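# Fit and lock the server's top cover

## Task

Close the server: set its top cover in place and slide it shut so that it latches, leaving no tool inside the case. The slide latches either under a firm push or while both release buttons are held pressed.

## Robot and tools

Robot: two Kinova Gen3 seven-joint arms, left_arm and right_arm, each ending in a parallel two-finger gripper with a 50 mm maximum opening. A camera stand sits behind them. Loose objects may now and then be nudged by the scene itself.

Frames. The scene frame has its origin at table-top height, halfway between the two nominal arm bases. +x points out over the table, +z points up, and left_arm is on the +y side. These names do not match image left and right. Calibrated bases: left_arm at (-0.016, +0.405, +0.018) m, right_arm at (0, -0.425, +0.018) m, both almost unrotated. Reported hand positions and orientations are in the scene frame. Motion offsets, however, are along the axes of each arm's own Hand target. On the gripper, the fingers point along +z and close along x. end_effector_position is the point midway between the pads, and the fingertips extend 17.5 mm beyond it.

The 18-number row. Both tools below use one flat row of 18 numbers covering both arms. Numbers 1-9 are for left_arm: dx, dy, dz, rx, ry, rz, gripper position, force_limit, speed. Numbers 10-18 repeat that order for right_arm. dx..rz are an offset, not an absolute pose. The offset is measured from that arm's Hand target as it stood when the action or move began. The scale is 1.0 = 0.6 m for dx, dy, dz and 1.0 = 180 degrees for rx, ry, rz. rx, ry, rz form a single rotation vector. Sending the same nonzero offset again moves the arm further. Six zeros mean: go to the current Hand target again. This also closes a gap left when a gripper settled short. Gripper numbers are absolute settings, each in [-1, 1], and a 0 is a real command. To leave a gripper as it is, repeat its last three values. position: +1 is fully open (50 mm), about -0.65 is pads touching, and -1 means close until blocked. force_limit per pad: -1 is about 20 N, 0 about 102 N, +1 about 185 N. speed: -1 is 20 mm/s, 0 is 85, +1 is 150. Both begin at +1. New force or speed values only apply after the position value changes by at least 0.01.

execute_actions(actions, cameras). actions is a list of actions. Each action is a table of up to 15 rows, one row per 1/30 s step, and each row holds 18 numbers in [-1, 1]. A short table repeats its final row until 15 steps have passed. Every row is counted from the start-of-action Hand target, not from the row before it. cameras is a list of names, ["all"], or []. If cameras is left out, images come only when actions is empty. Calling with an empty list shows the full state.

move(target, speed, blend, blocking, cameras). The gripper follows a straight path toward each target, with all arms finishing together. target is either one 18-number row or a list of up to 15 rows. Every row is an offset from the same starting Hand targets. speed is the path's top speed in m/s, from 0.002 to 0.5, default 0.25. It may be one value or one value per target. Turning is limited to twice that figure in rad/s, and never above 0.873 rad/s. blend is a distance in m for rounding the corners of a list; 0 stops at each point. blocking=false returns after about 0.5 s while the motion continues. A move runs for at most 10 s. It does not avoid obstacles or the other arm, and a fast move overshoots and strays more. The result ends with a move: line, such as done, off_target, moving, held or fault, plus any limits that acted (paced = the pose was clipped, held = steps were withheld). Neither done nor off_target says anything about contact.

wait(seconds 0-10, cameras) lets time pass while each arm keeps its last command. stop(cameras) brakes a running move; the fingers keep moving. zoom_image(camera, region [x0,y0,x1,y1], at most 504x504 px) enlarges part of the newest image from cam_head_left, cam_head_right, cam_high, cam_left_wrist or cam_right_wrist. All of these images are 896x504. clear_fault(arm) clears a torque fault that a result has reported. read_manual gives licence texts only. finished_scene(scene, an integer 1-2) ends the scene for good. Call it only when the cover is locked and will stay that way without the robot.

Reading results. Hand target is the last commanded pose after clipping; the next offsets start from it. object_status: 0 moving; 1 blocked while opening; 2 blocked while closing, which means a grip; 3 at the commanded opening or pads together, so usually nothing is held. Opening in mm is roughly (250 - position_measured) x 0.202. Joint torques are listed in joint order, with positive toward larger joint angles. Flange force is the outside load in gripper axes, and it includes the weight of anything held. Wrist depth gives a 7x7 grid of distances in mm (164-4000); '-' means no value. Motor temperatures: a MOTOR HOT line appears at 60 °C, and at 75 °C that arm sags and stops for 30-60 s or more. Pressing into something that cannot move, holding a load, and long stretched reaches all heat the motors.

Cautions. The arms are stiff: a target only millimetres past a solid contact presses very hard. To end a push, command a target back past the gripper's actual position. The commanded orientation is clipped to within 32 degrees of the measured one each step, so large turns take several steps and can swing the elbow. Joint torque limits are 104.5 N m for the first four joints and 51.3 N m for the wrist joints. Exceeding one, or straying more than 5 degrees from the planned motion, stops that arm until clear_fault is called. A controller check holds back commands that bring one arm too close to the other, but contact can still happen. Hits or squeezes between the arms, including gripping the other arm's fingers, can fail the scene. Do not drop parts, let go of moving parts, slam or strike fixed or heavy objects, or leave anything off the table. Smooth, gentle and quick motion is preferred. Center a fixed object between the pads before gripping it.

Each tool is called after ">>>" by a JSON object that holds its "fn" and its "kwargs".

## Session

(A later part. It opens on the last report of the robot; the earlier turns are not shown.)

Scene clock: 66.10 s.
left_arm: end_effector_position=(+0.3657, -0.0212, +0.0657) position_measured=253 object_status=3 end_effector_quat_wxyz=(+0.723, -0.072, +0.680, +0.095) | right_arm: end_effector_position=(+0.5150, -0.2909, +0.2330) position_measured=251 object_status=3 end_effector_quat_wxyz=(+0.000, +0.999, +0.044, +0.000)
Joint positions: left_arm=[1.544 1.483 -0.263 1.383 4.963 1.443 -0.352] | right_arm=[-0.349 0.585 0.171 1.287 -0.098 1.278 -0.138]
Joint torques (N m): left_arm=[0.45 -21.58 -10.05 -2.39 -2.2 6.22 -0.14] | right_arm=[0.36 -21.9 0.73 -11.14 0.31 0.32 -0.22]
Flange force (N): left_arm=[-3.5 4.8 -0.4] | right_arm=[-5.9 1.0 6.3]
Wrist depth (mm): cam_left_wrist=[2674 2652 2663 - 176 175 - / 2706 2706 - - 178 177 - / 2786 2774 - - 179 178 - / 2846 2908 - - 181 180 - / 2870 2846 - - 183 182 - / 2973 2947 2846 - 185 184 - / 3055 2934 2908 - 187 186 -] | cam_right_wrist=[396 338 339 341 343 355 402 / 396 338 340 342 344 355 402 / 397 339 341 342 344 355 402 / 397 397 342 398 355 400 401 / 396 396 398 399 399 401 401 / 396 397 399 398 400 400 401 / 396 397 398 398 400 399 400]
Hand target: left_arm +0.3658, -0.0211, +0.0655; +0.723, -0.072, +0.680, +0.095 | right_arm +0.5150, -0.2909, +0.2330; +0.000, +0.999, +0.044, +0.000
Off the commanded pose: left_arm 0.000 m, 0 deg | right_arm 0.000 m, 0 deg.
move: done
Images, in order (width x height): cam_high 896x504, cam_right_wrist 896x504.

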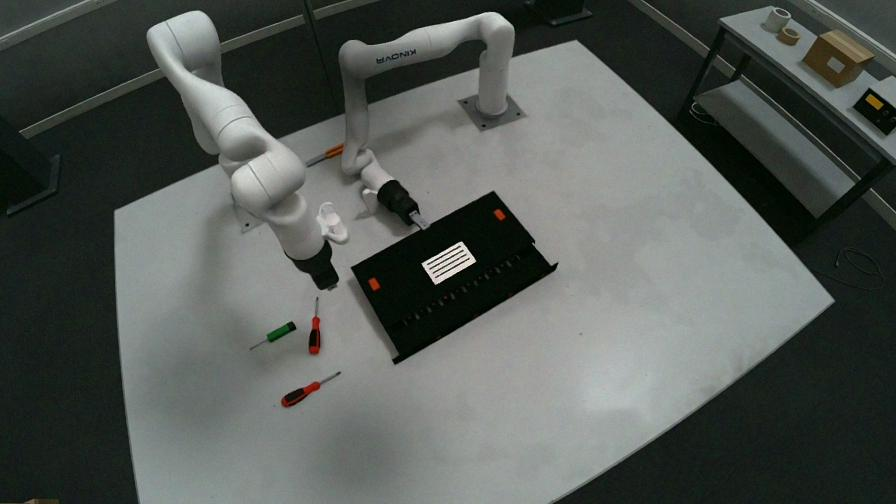

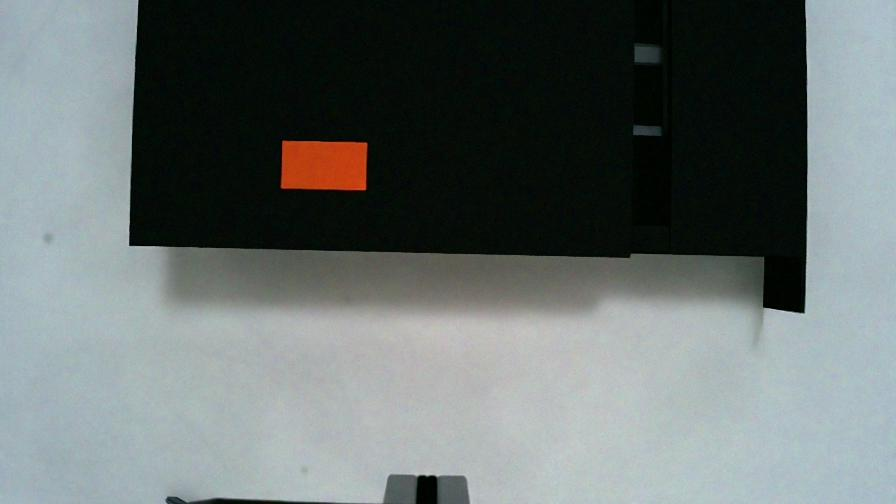

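>>> {"fn": "wait", "kwargs": {"seconds": 0, "cameras": ["all"]}}

Scene clock: 67.03 s.
left_arm: end_effector_position=(+0.3657, -0.0211, +0.0656) position_measured=253 object_status=3 end_effector_quat_wxyz=(+0.723, -0.072, +0.680, +0.095) | right_arm: end_effector_position=(+0.5150, -0.2909, +0.2330) position_measured=251 object_status=3 end_effector_quat_wxyz=(+0.000, +0.999, +0.044, +0.000)
Joint positions: left_arm=[1.544 1.483 -0.263 1.383 4.963 1.443 -0.352] | right_arm=[-0.349 0.585 0.171 1.287 -0.098 1.278 -0.138]
Joint torques (N m): left_arm=[0.22 -20.24 -9.91 -2.12 -2.22 6.19 -0.11] | right_arm=[0.34 -21.91 0.71 -11.18 0.33 0.34 -0.19]
Flange force (N): left_arm=[-6.1 4.7 -0.7] | right_arm=[-6.1 1.0 6.5]
Wrist depth (mm): cam_left_wrist=[2684 2663 2706 - 176 175 - / 2684 2740 - - 178 176 - / 2821 2786 - - 179 178 - / 2895 2821 - - 181 180 - / 2934 2947 - - 183 182 - / 2960 2908 2895 - 185 184 - / 2921 2895 2987 - 187 186 -] | cam_right_wrist=[396 338 340 341 342 355 401 / 397 337 341 341 342 355 401 / 397 339 340 342 344 354 403 / 397 397 342 398 355 400 402 / 397 397 398 398 399 400 402 / 396 398 397 399 399 400 401 / 395 397 399 398 399 401 401]
Hand target: left_arm +0.3657, -0.0211, +0.0656; +0.723, -0.072, +0.680, +0.095 | right_arm +0.5150, -0.2909, +0.2330; +0.000, +0.999, +0.044, +0.000
Tool commands: left_gripper/position=-1.0 left_gripper/force_limit=+0.8 left_gripper/speed=-0.75 right_gripper/position=-1.0 right_gripper/force_limit=-0.6 right_gripper/speed=+0.0
Off the commanded pose: left_arm 0.000 m, 0 deg | right_arm 0.000 m, 0 deg.

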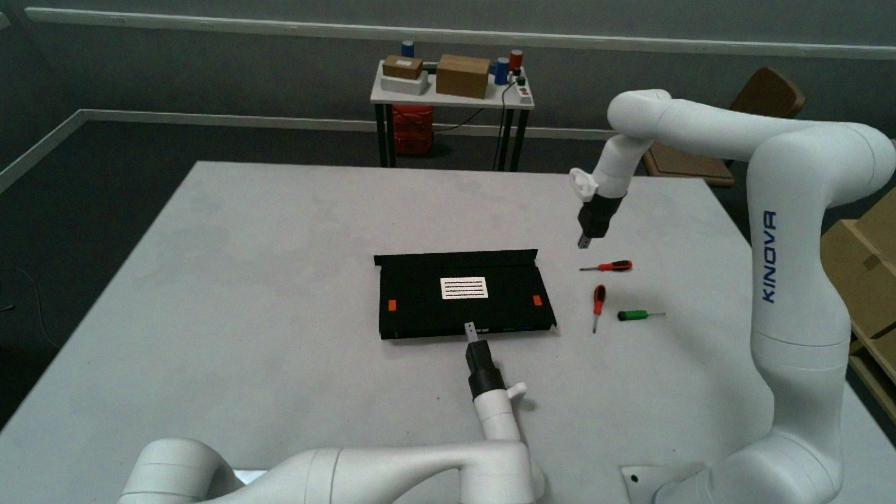

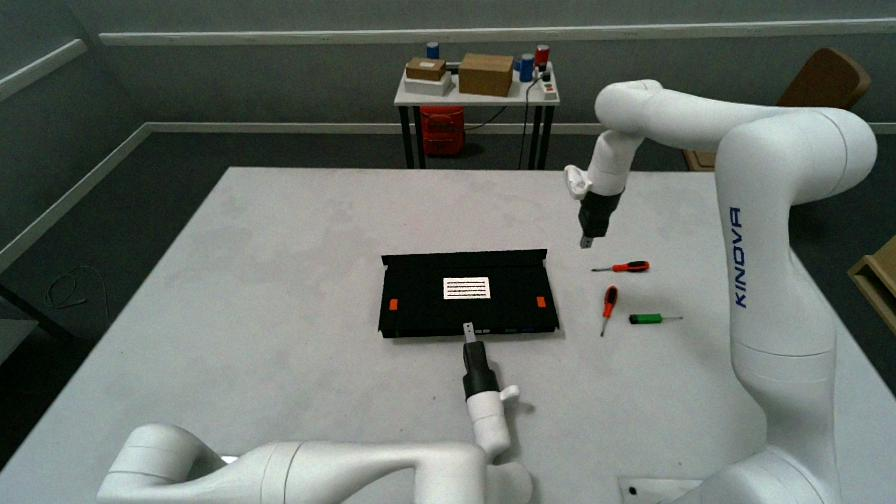

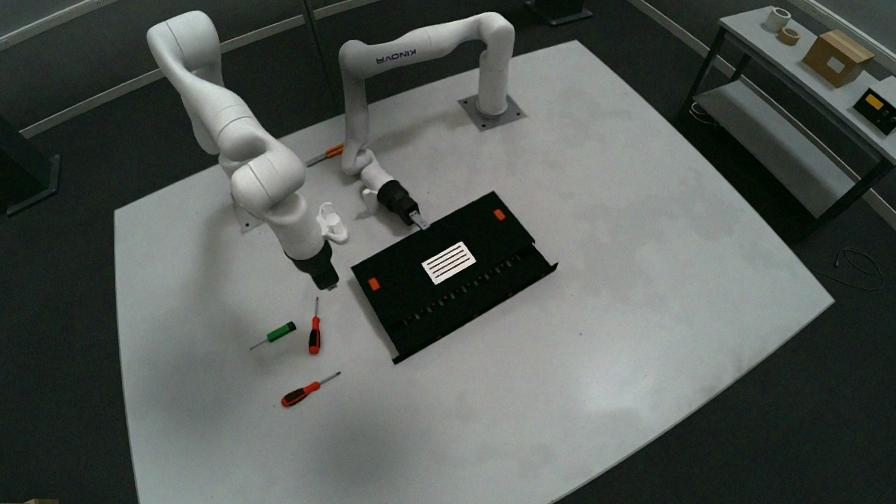

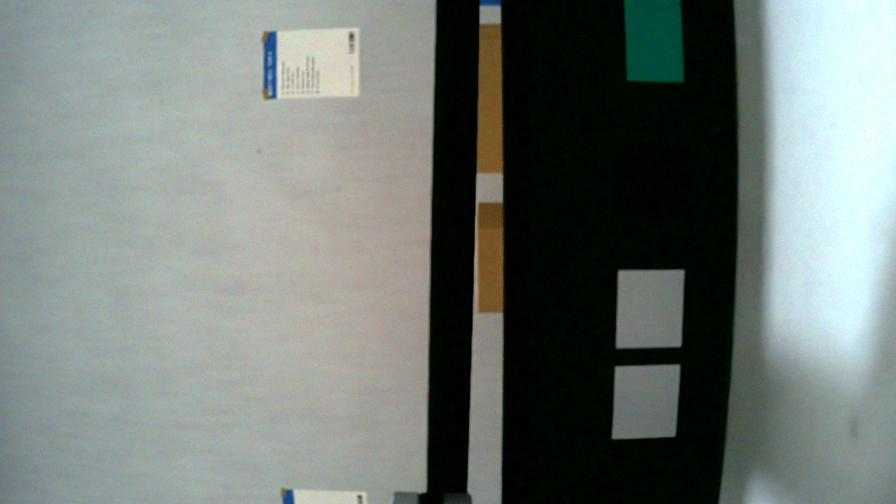

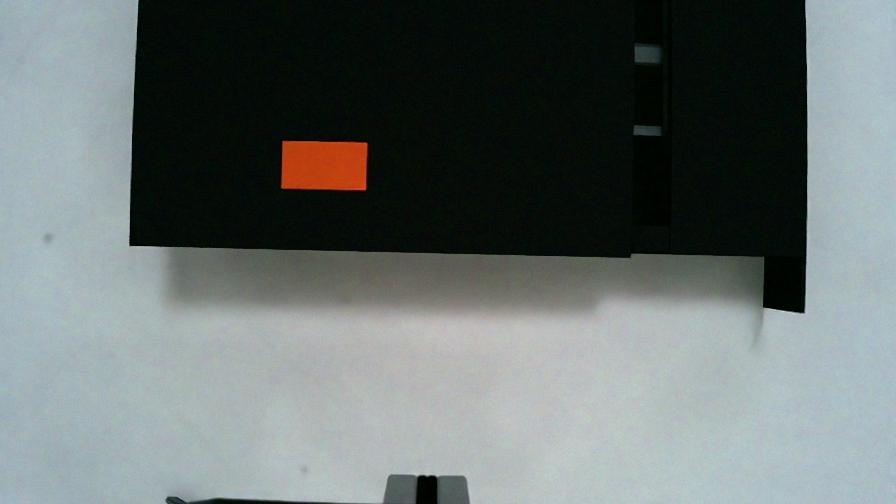

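>>> {"fn": "zoom_image", "kwargs": {"camera": "cam_right_wrist", "region": [600, 225, 700, 281]}}

>>> {"fn": "zoom_image", "kwargs": {"camera": "cam_right_wrist", "region": [90, 225, 190, 281]}}

>>> {"fn": "zoom_image", "kwargs": {"camera": "cam_high", "region": [480, 180, 570, 280]}}

>>> {"fn": "zoom_image", "kwargs": {"camera": "cam_high", "region": [340, 255, 430, 375]}}

Scaled by 5.040 from the camera's 896x504 image, which has a finer 1280x720 frame.

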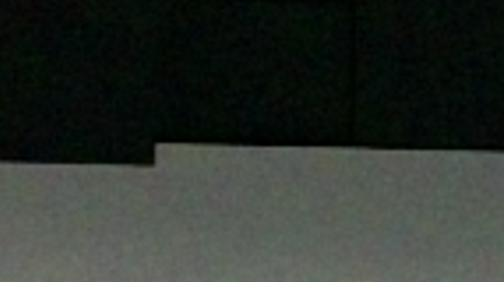

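Scaled by 5.040 from the camera's 896x504 image, which has a finer 1280x720 frame.

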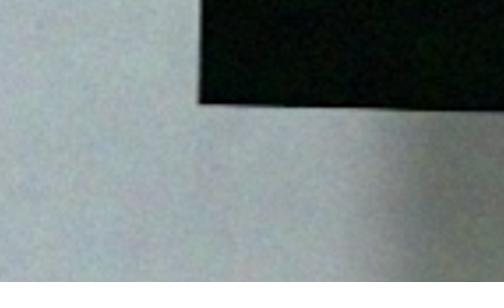

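Scaled by 5.040 from the camera's 896x504 image, which has a finer 1280x720 frame.

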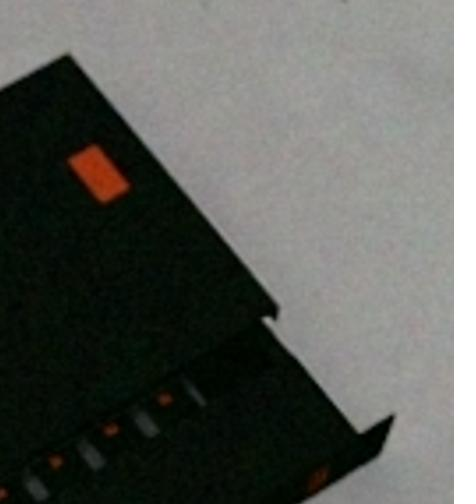

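Scaled by 4.200 from the camera's 896x504 image, which has a finer 1280x720 frame.

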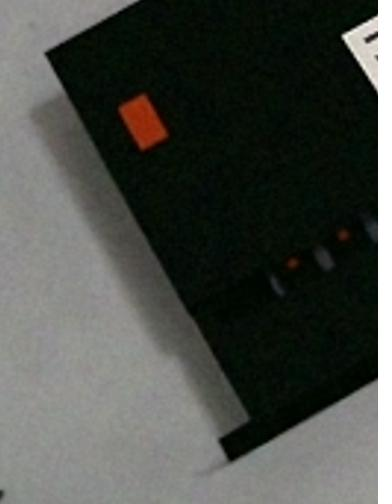

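>>> {"fn": "move", "kwargs": {"target": [-0.0133, 0.00033, 0.00086, 0, 0.02067, 0, -1, 0.8, -0.75, 0, 0, 0, 0, 0, 0, -1, -0.6, 0], "speed": 0.04, "cameras": ["cam_right_wrist", "cam_high"]}}

Scene clock: 73.90 s.
left_arm: end_effector_position=(+0.3658, -0.0211, +0.0735) position_measured=253 object_status=3 end_effector_quat_wxyz=(+0.701, -0.075, +0.703, +0.092) | right_arm: end_effector_position=(+0.5150, -0.2909, +0.2330) position_measured=251 object_status=3 end_effector_quat_wxyz=(+0.000, +0.999, +0.044, +0.000)
Joint positions: left_arm=[1.535 1.414 -0.244 1.436 4.959 1.398 -0.365] | right_arm=[-0.349 0.585 0.171 1.287 -0.098 1.278 -0.138]
Joint torques (N m): left_arm=[0.52 -25.96 -10.45 -2.49 -2.35 6.31 -0.17] | right_arm=[0.3 -21.95 0.71 -11.19 0.31 0.31 -0.2]
Flange force (N): left_arm=[7.1 0.7 -0.9] | right_arm=[-5.9 1.0 6.4]
Wrist depth (mm): cam_left_wrist=[2590 2642 2663 - 178 178 - / 2642 2684 - - 179 180 174 / 2674 2695 - - 181 182 174 / 2740 2740 - - 183 184 - / 2809 2774 - - 185 185 174 / 2821 2833 2870 - 187 188 174 / 2973 2921 2921 - 189 190 -] | cam_right_wrist=[397 331 336 341 347 355 403 / 397 332 336 341 347 355 400 / 396 331 337 342 347 354 402 / 396 396 339 398 355 399 401 / 395 397 398 399 399 402 401 / 396 396 398 399 399 401 402 / 396 397 398 398 398 400 401]
Hand target: left_arm +0.3658, -0.0211, +0.0736; +0.701, -0.075, +0.703, +0.092 | right_arm +0.5150, -0.2909, +0.2330; +0.000, +0.999, +0.044, +0.000
Off the commanded pose: left_arm 0.000 m, 0 deg | right_arm 0.000 m, 0 deg.
move: done
Images, in order (width x height): cam_high 896x504, cam_right_wrist 896x504.

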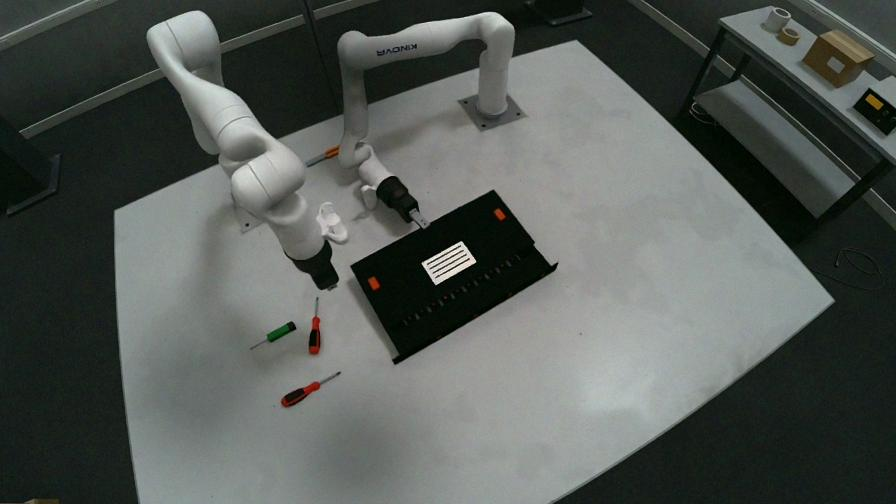

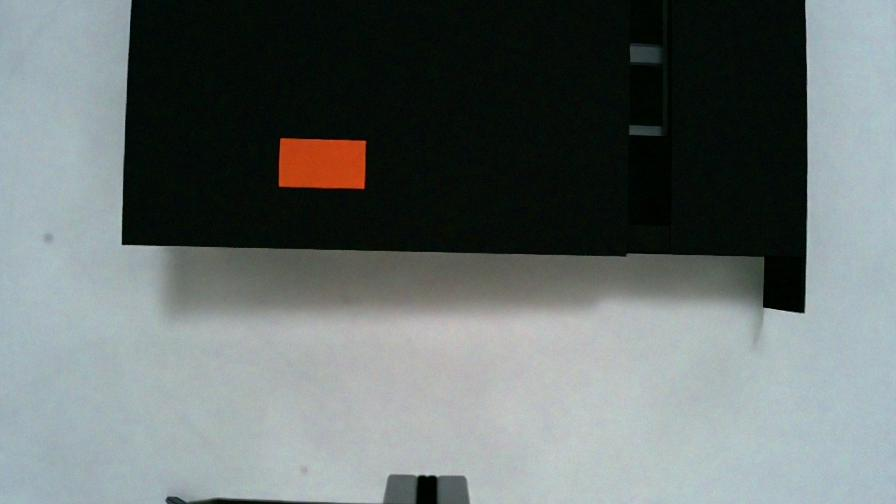

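>>> {"fn": "zoom_image", "kwargs": {"camera": "cam_right_wrist", "region": [600, 225, 700, 281]}}

>>> {"fn": "zoom_image", "kwargs": {"camera": "cam_high", "region": [505, 215, 565, 275]}}

>>> {"fn": "zoom_image", "kwargs": {"camera": "cam_high", "region": [360, 300, 420, 370]}}

Scaled by 5.040 from the camera's 896x504 image, which has a finer 1280x720 frame.

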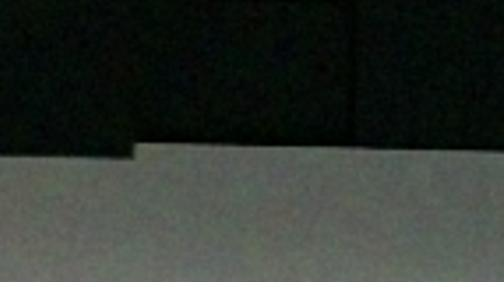

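Scaled by 8.400 from the camera's 896x504 image, which has a finer 1280x720 frame.

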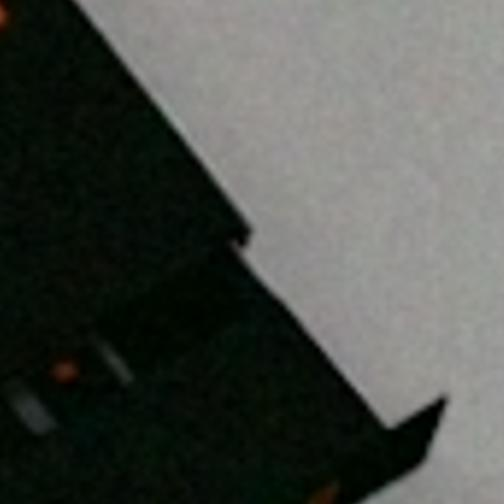

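Scaled by 7.200 from the camera's 896x504 image, which has a finer 1280x720 frame.

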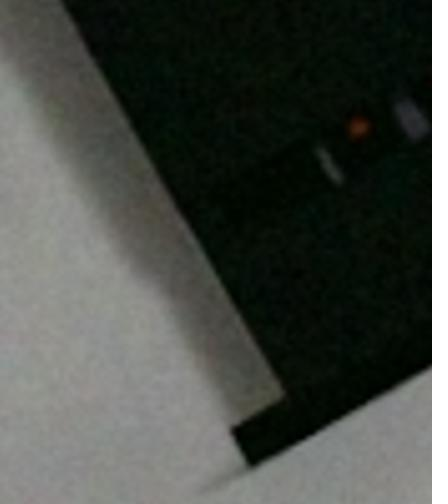

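>>> {"fn": "move", "kwargs": {"target": [[0.004152, -0.000595, -0.000076, 0, 0, 0, -1, 0.8, -0.75, 0, 0, 0, 0, 0, 0, -1, -0.6, 0], [0.004136, -0.001339, 0.004867, 0, 0, 0, -1, 0.8, -0.75, 0, 0, 0, 0, 0, 0, -1, -0.6, 0], [0.01413, -0.001581, 0.004863, 0, 0, 0, -1, 0.8, -0.75, 0, 0, 0, 0, 0, 0, -1, -0.6, 0]], "speed": 0.03, "blend": 0.001, "cameras": ["cam_right_wrist", "cam_high"]}}

Scene clock: 78.70 s.
left_arm: end_effector_position=(+0.3688, -0.0212, +0.0651) position_measured=253 object_status=3 end_effector_quat_wxyz=(+0.701, -0.075, +0.703, +0.092) | right_arm: end_effector_position=(+0.5150, -0.2909, +0.2330) position_measured=251 object_status=3 end_effector_quat_wxyz=(+0.000, +0.999, +0.044, +0.000)
Joint positions: left_arm=[1.529 1.433 -0.245 1.419 4.958 1.395 -0.361] | right_arm=[-0.349 0.585 0.171 1.287 -0.098 1.278 -0.138]
Joint torques (N m): left_arm=[0.88 -25.67 -9.56 -2.85 -2.45 5.51 -0.36] | right_arm=[0.32 -21.91 0.71 -11.14 0.3 0.31 -0.22]
Flange force (N): left_arm=[5.7 2.4 -0.7] | right_arm=[-5.8 1.0 6.3]
Wrist depth (mm): cam_left_wrist=[2570 2600 2652 - 175 175 - / 2642 2631 - - 176 176 - / 2695 2717 - - 178 178 - / 2729 2751 - - 180 180 - / 2786 2763 - - 182 182 - / 2883 2870 2858 - 184 184 - / 2895 2870 2883 - 186 185 -] | cam_right_wrist=[398 338 342 346 351 355 402 / 397 338 342 347 351 354 401 / 396 337 343 348 351 355 401 / 397 398 345 398 355 400 402 / 396 398 398 399 400 401 401 / 395 398 398 398 398 401 400 / 395 396 397 398 399 400 401]
Hand target: left_arm +0.3688, -0.0212, +0.0650; +0.701, -0.075, +0.703, +0.092 | right_arm +0.5150, -0.2909, +0.2330; +0.000, +0.999, +0.044, +0.000
Off the commanded pose: left_arm 0.000 m, 0 deg | right_arm 0.000 m, 0 deg.
move: done
Images, in order (width x height): cam_high 896x504, cam_right_wrist 896x504.

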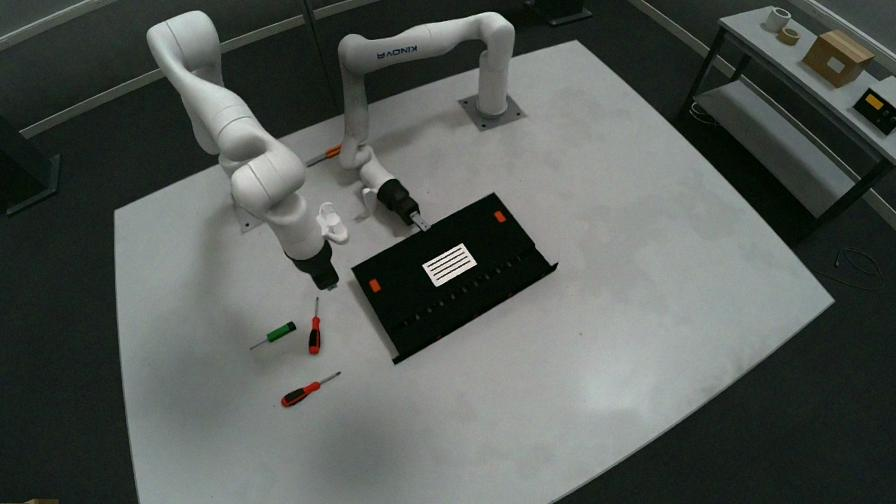

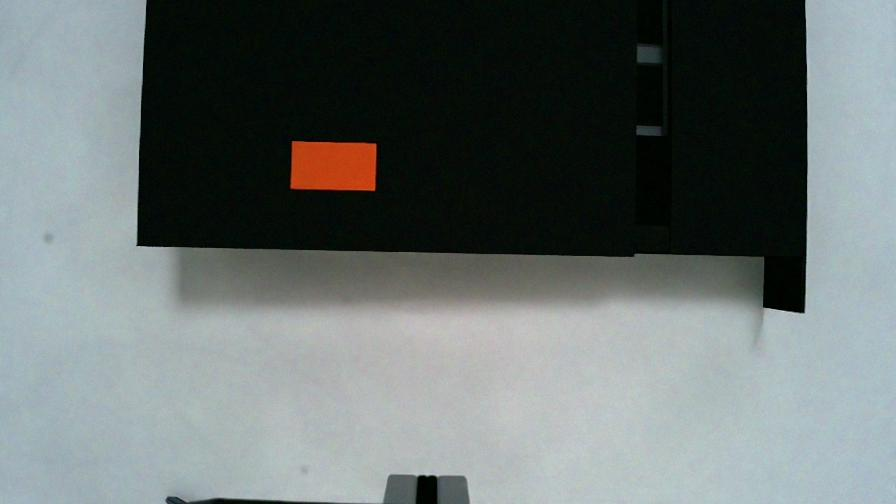

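>>> {"fn": "zoom_image", "kwargs": {"camera": "cam_right_wrist", "region": [600, 225, 700, 281]}}

>>> {"fn": "zoom_image", "kwargs": {"camera": "cam_high", "region": [505, 215, 565, 275]}}

>>> {"fn": "zoom_image", "kwargs": {"camera": "cam_high", "region": [360, 300, 420, 370]}}

Scaled by 5.040 from the camera's 896x504 image, which has a finer 1280x720 frame.

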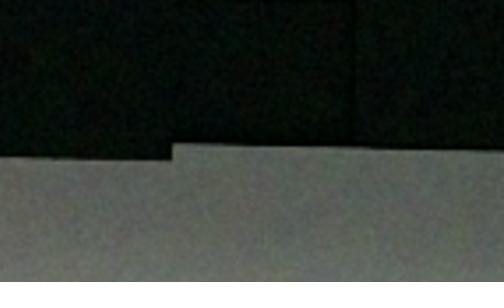

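Scaled by 8.400 from the camera's 896x504 image, which has a finer 1280x720 frame.

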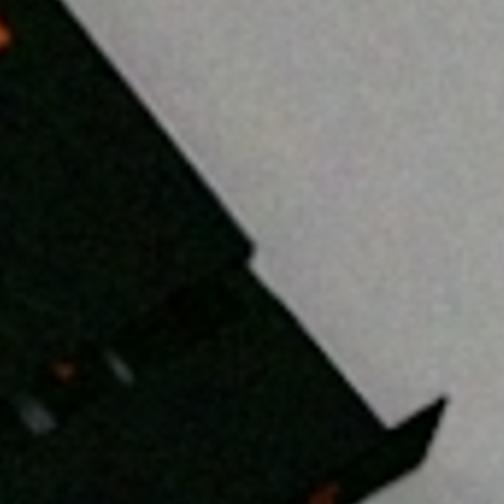

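Scaled by 7.200 from the camera's 896x504 image, which has a finer 1280x720 frame.

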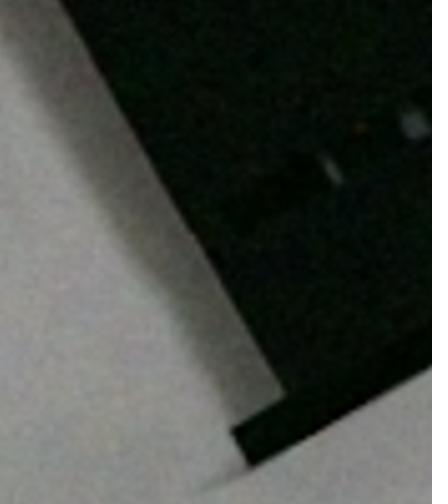

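>>> {"fn": "move", "kwargs": {"target": [0.01417, 0.000152, 0.00007, 0, 0, 0, -1, 0.8, -0.75, 0, 0, 0, 0, 0, 0, -1, -0.6, 0], "speed": 0.03, "cameras": ["cam_right_wrist", "cam_high"]}}

Scene clock: 80.53 s.
left_arm: end_effector_position=(+0.3687, -0.0208, +0.0566) position_measured=253 object_status=3 end_effector_quat_wxyz=(+0.701, -0.075, +0.703, +0.092) | right_arm: end_effector_position=(+0.5150, -0.2909, +0.2330) position_measured=251 object_status=3 end_effector_quat_wxyz=(+0.000, +0.999, +0.044, +0.000)
Joint positions: left_arm=[1.528 1.452 -0.243 1.405 4.96 1.396 -0.356] | right_arm=[-0.349 0.585 0.171 1.287 -0.098 1.278 -0.138]
Joint torques (N m): left_arm=[1.45 -24.22 -7.92 -3.11 -3.04 3.94 -0.89] | right_arm=[0.29 -21.94 0.73 -11.12 0.3 0.3 -0.2]
Flange force (N): left_arm=[2.1 5.0 -1.1] | right_arm=[-5.7 1.0 6.2]
Wrist depth (mm): cam_left_wrist=[2570 2540 2621 - 174 175 - / 2621 2642 - - 176 177 - / 2706 2729 - - 178 178 - / 2729 2729 - - 180 180 - / 2846 2786 - - 182 181 - / 2798 2833 2870 - 184 184 - / 2908 2908 2934 - 186 178 -] | cam_right_wrist=[397 344 346 348 352 355 401 / 397 344 346 349 352 354 402 / 396 344 346 350 351 354 401 / 397 397 348 398 352 400 402 / 396 398 399 399 400 401 401 / 395 397 398 399 400 400 401 / 397 397 398 398 399 401 401]
Hand target: left_arm +0.3687, -0.0208, +0.0566; +0.701, -0.075, +0.703, +0.092 | right_arm +0.5150, -0.2909, +0.2330; +0.000, +0.999, +0.044, +0.000
Off the commanded pose: left_arm 0.000 m, 0 deg | right_arm 0.000 m, 0 deg.
move: done
Images, in order (width x height): cam_high 896x504, cam_right_wrist 896x504.

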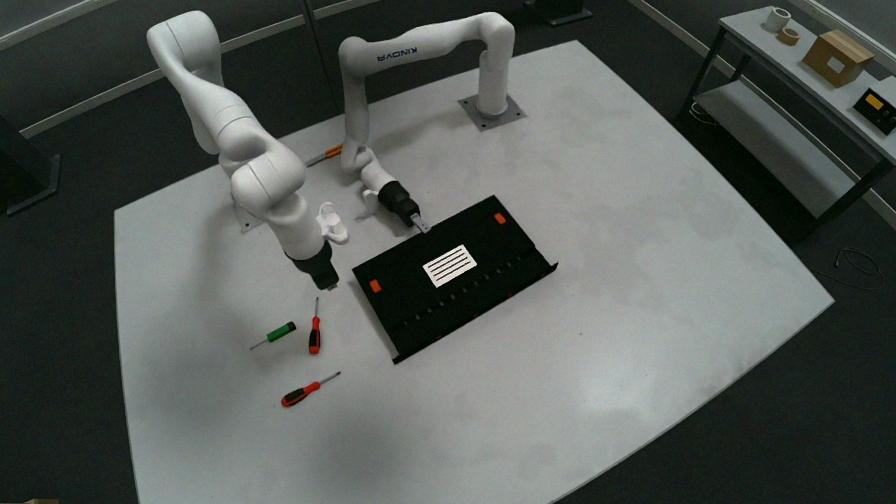

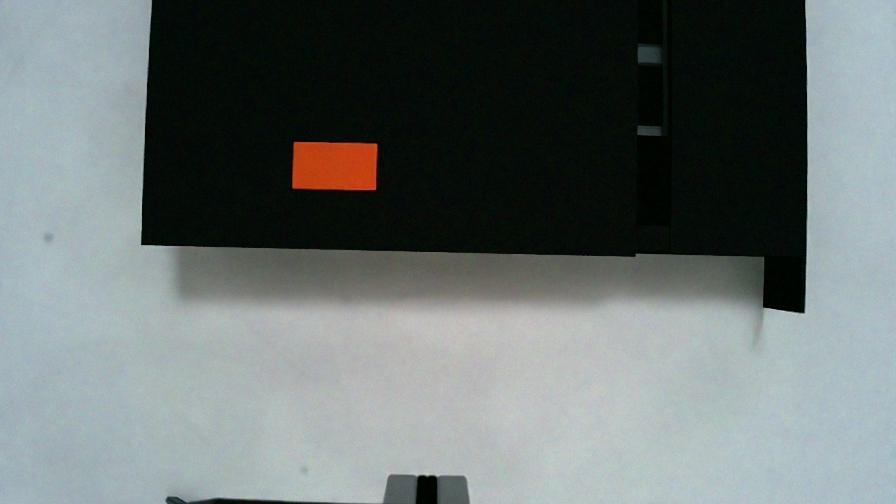

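>>> {"fn": "zoom_image", "kwargs": {"camera": "cam_right_wrist", "region": [600, 225, 700, 281]}}

>>> {"fn": "zoom_image", "kwargs": {"camera": "cam_right_wrist", "region": [100, 225, 200, 281]}}

>>> {"fn": "zoom_image", "kwargs": {"camera": "cam_high", "region": [505, 215, 565, 275]}}

>>> {"fn": "zoom_image", "kwargs": {"camera": "cam_high", "region": [350, 180, 520, 280]}}

Scaled by 5.040 from the camera's 896x504 image, which has a finer 1280x720 frame.

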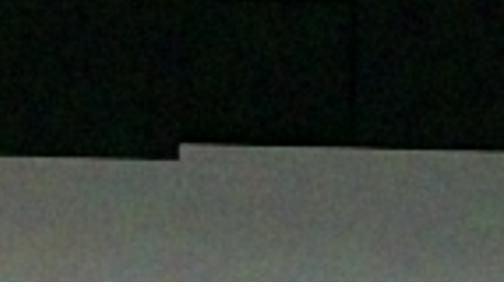

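Scaled by 5.040 from the camera's 896x504 image, which has a finer 1280x720 frame.

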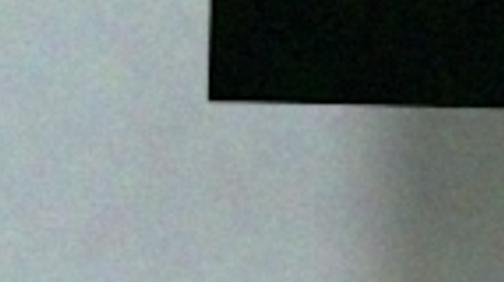

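Scaled by 8.400 from the camera's 896x504 image, which has a finer 1280x720 frame.

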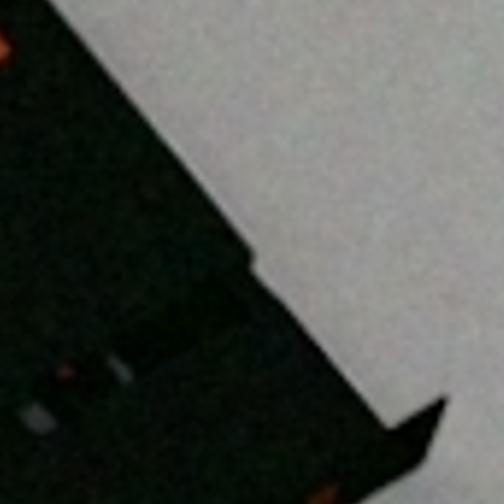

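Scaled by 2.965 from the camera's 896x504 image, which has a finer 1280x720 frame.

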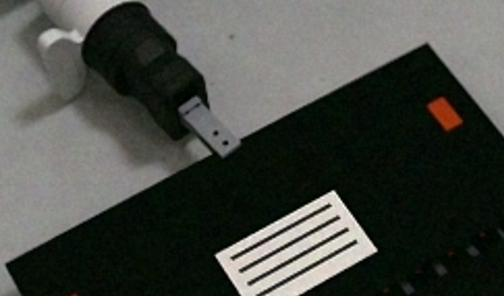

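>>> {"fn": "move", "kwargs": {"target": [0.00333, -0.00008, 0, 0, 0, -0.00333, -1, 0.8, -0.75, 0, 0, 0, 0, 0, 0, -1, -0.6, 0], "speed": 0.03, "cameras": ["cam_right_wrist"]}}

Scene clock: 82.90 s.
left_arm: end_effector_position=(+0.3687, -0.0208, +0.0546) position_measured=253 object_status=3 end_effector_quat_wxyz=(+0.701, -0.079, +0.703, +0.089) | right_arm: end_effector_position=(+0.5150, -0.2909, +0.2330) position_measured=251 object_status=3 end_effector_quat_wxyz=(+0.000, +0.999, +0.044, +0.000)
Joint positions: left_arm=[1.528 1.457 -0.243 1.401 4.961 1.396 -0.345] | right_arm=[-0.349 0.585 0.171 1.287 -0.098 1.278 -0.138]
Joint torques (N m): left_arm=[1.38 -24.43 -7.68 -3.33 -2.94 3.62 -0.61] | right_arm=[0.29 -21.95 0.73 -11.12 0.3 0.32 -0.2]
Flange force (N): left_arm=[1.9 4.8 -1.4] | right_arm=[-5.6 1.0 6.3]
Wrist depth (mm): cam_left_wrist=[2610 2652 2610 - 174 175 - / 2674 2652 - - 176 176 - / 2652 2695 - - 178 178 - / 2763 2763 - - 180 179 - / 2786 2833 - - 182 181 - / 2833 2895 2895 - 184 184 - / 2921 2960 2895 - 186 174 -] | cam_right_wrist=[396 346 347 348 352 354 402 / 396 344 348 349 352 354 402 / 396 345 347 349 352 354 402 / 397 397 348 398 352 401 401 / 395 397 398 399 400 401 401 / 396 397 397 399 399 400 401 / 395 396 398 399 399 401 401]
Hand target: left_arm +0.3687, -0.0208, +0.0546; +0.701, -0.079, +0.703, +0.089 | right_arm +0.5150, -0.2909, +0.2330; +0.000, +0.999, +0.044, +0.000
Off the commanded pose: left_arm 0.000 m, 0 deg | right_arm 0.000 m, 0 deg.
move: done
Images, in order (width x height): cam_right_wrist 896x504.

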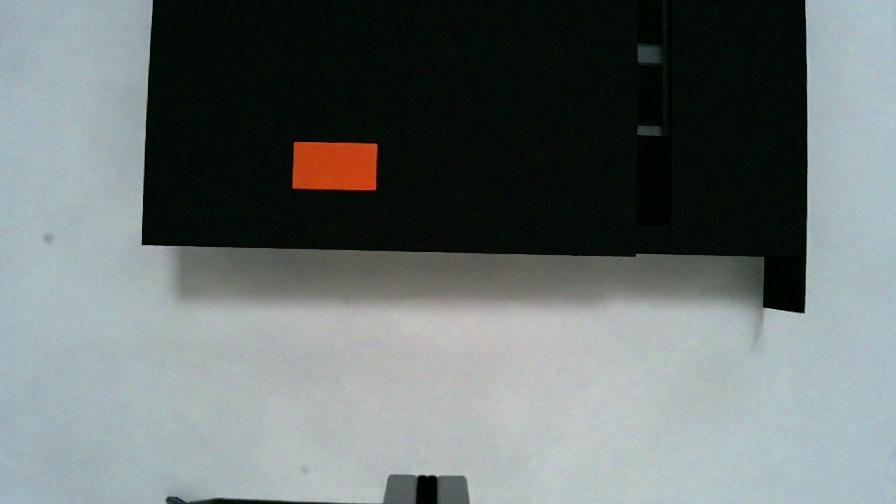

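>>> {"fn": "move", "kwargs": {"target": [[0, 0, 0, 0, 0, 0, 0.01, 0.8, -1, 0, 0, 0, 0, 0, 0, -1, -0.6, 0], [0, 0, -0.075, 0, 0, 0, 0.01, 0.8, -1, 0, 0, 0, 0, 0, 0, -1, -0.6, 0], [0.002474, 0.007427, -0.037796, 0.04778, 0.0222, -0.003, -1, -0.6, 0, 0, 0, 0, 0, 0, 0, -1, -0.6, 0]], "speed": 0.12, "blend": [0, 0.01, 0], "cameras": ["cam_right_wrist", "cam_high", "cam_left_wrist"]}}

Scene clock: 87.63 s.
left_arm: end_effector_position=(+0.3456, -0.0218, +0.0531) position_measured=252 object_status=3 end_effector_quat_wxyz=(+0.681, -0.032, +0.731, +0.030) | right_arm: end_effector_position=(+0.5150, -0.2909, +0.2330) position_measured=251 object_status=3 end_effector_quat_wxyz=(+0.000, +0.999, +0.044, +0.000)
Joint positions: left_arm=[1.595 1.381 -0.245 1.626 4.843 1.275 -0.166] | right_arm=[-0.349 0.585 0.171 1.287 -0.098 1.278 -0.138]
Joint torques (N m): left_arm=[0.53 -21.15 -6.1 -1.16 -0.54 3.06 -0.23] | right_arm=[0.36 -21.95 0.68 -11.11 0.33 0.33 -0.2]
Flange force (N): left_arm=[-1.3 0.6 -0.8] | right_arm=[-5.7 0.9 6.3]
Wrist depth (mm): cam_left_wrist=[2560 2610 2740 - 216 185 - / 2631 2663 2695 213 216 184 - / 2610 2652 2684 213 215 183 - / 2600 2674 2695 212 215 183 - / 2621 2695 2740 212 214 182 - / 2717 2706 2740 212 214 181 - / 2740 2717 2798 211 213 180 -] | cam_right_wrist=[398 349 350 351 351 355 403 / 396 350 349 350 351 355 402 / 397 348 350 350 351 354 402 / 397 397 350 397 350 399 402 / 398 396 398 399 399 401 402 / 396 397 398 399 399 400 401 / 397 398 398 398 398 401 400]
Hand target: left_arm +0.3456, -0.0218, +0.0531; +0.681, -0.032, +0.731, +0.030 | right_arm +0.5150, -0.2909, +0.2330; +0.000, +0.999, +0.044, +0.000
Off the commanded pose: left_arm 0.000 m, 0 deg | right_arm 0.000 m, 0 deg.
move: done
Images, in order (width x height): cam_high 896x504, cam_left_wrist 896x504, cam_right_wrist 896x504.

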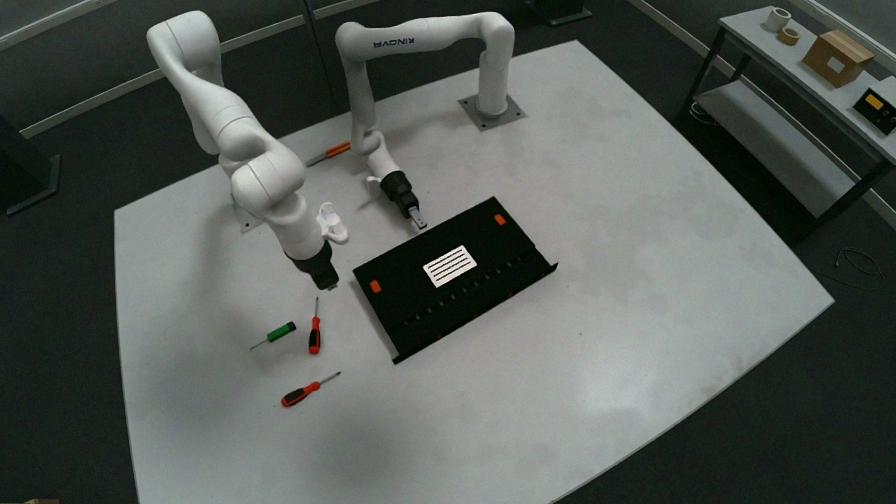

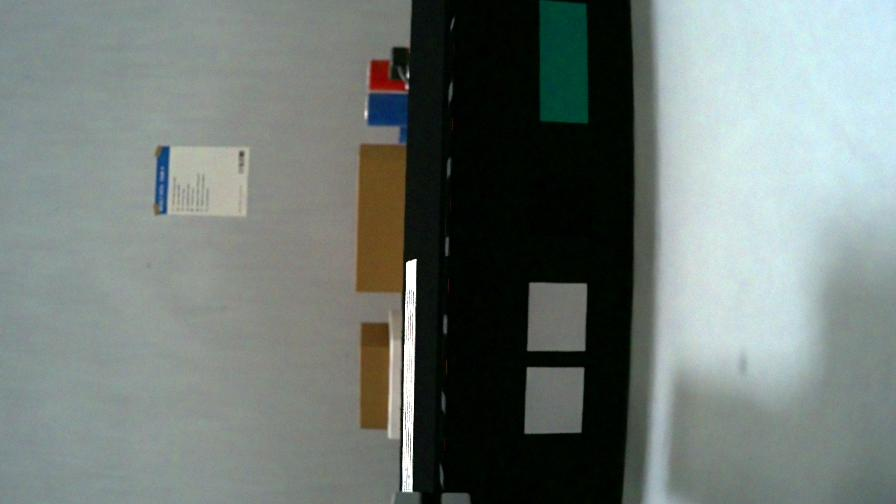

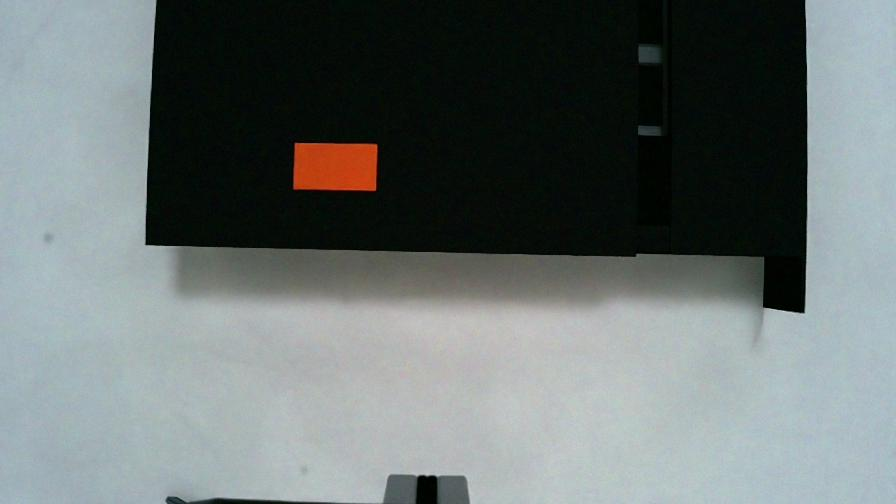

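>>> {"fn": "zoom_image", "kwargs": {"camera": "cam_right_wrist", "region": [600, 225, 700, 281]}}

>>> {"fn": "zoom_image", "kwargs": {"camera": "cam_right_wrist", "region": [100, 225, 200, 281]}}

>>> {"fn": "zoom_image", "kwargs": {"camera": "cam_high", "region": [505, 215, 565, 275]}}

>>> {"fn": "zoom_image", "kwargs": {"camera": "cam_left_wrist", "region": [380, 0, 480, 56]}}

Scaled by 5.040 from the camera's 896x504 image, which has a finer 1280x720 frame.

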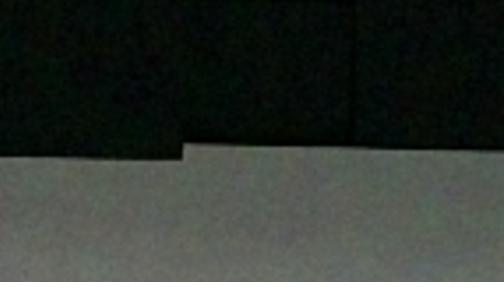

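Scaled by 5.040 from the camera's 896x504 image, which has a finer 1280x720 frame.

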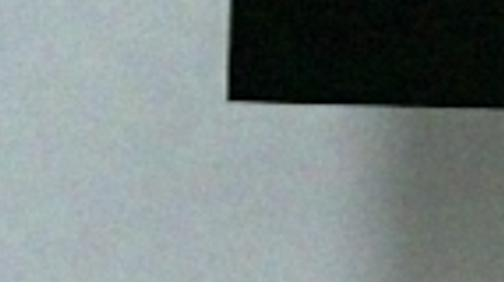

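Scaled by 8.400 from the camera's 896x504 image, which has a finer 1280x720 frame.

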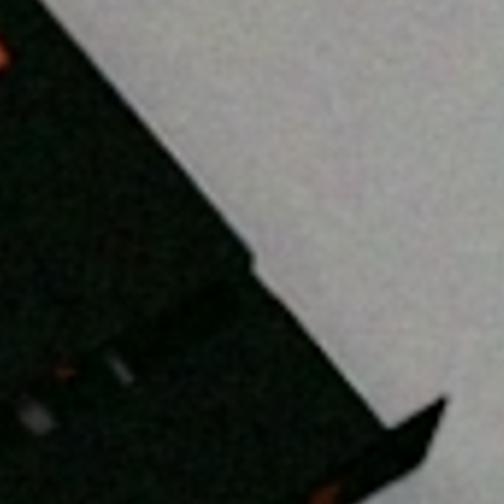

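Scaled by 5.040 from the camera's 896x504 image, which has a finer 1280x720 frame.

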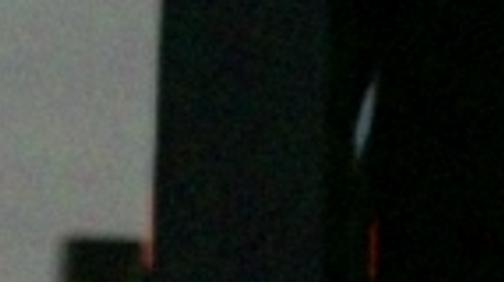

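>>> {"fn": "zoom_image", "kwargs": {"camera": "cam_left_wrist", "region": [400, 380, 640, 504]}}

>>> {"fn": "zoom_image", "kwargs": {"camera": "cam_left_wrist", "region": [430, 0, 640, 118]}}

>>> {"fn": "zoom_image", "kwargs": {"camera": "cam_high", "region": [360, 300, 420, 370]}}

Scaled by 2.100 from the camera's 896x504 image, which has a finer 1280x720 frame.

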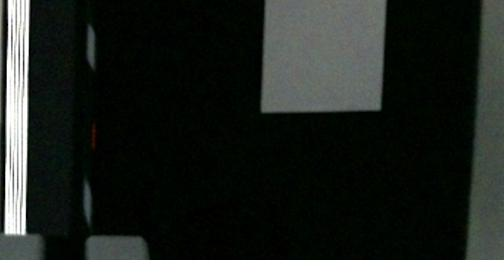

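Scaled by 2.400 from the camera's 896x504 image, which has a finer 1280x720 frame.

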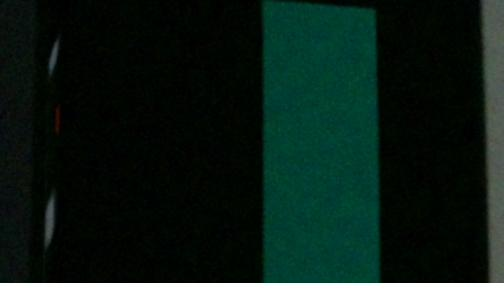

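Scaled by 7.200 from the camera's 896x504 image, which has a finer 1280x720 frame.

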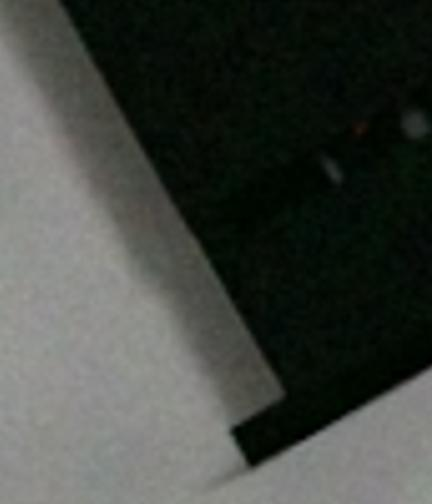

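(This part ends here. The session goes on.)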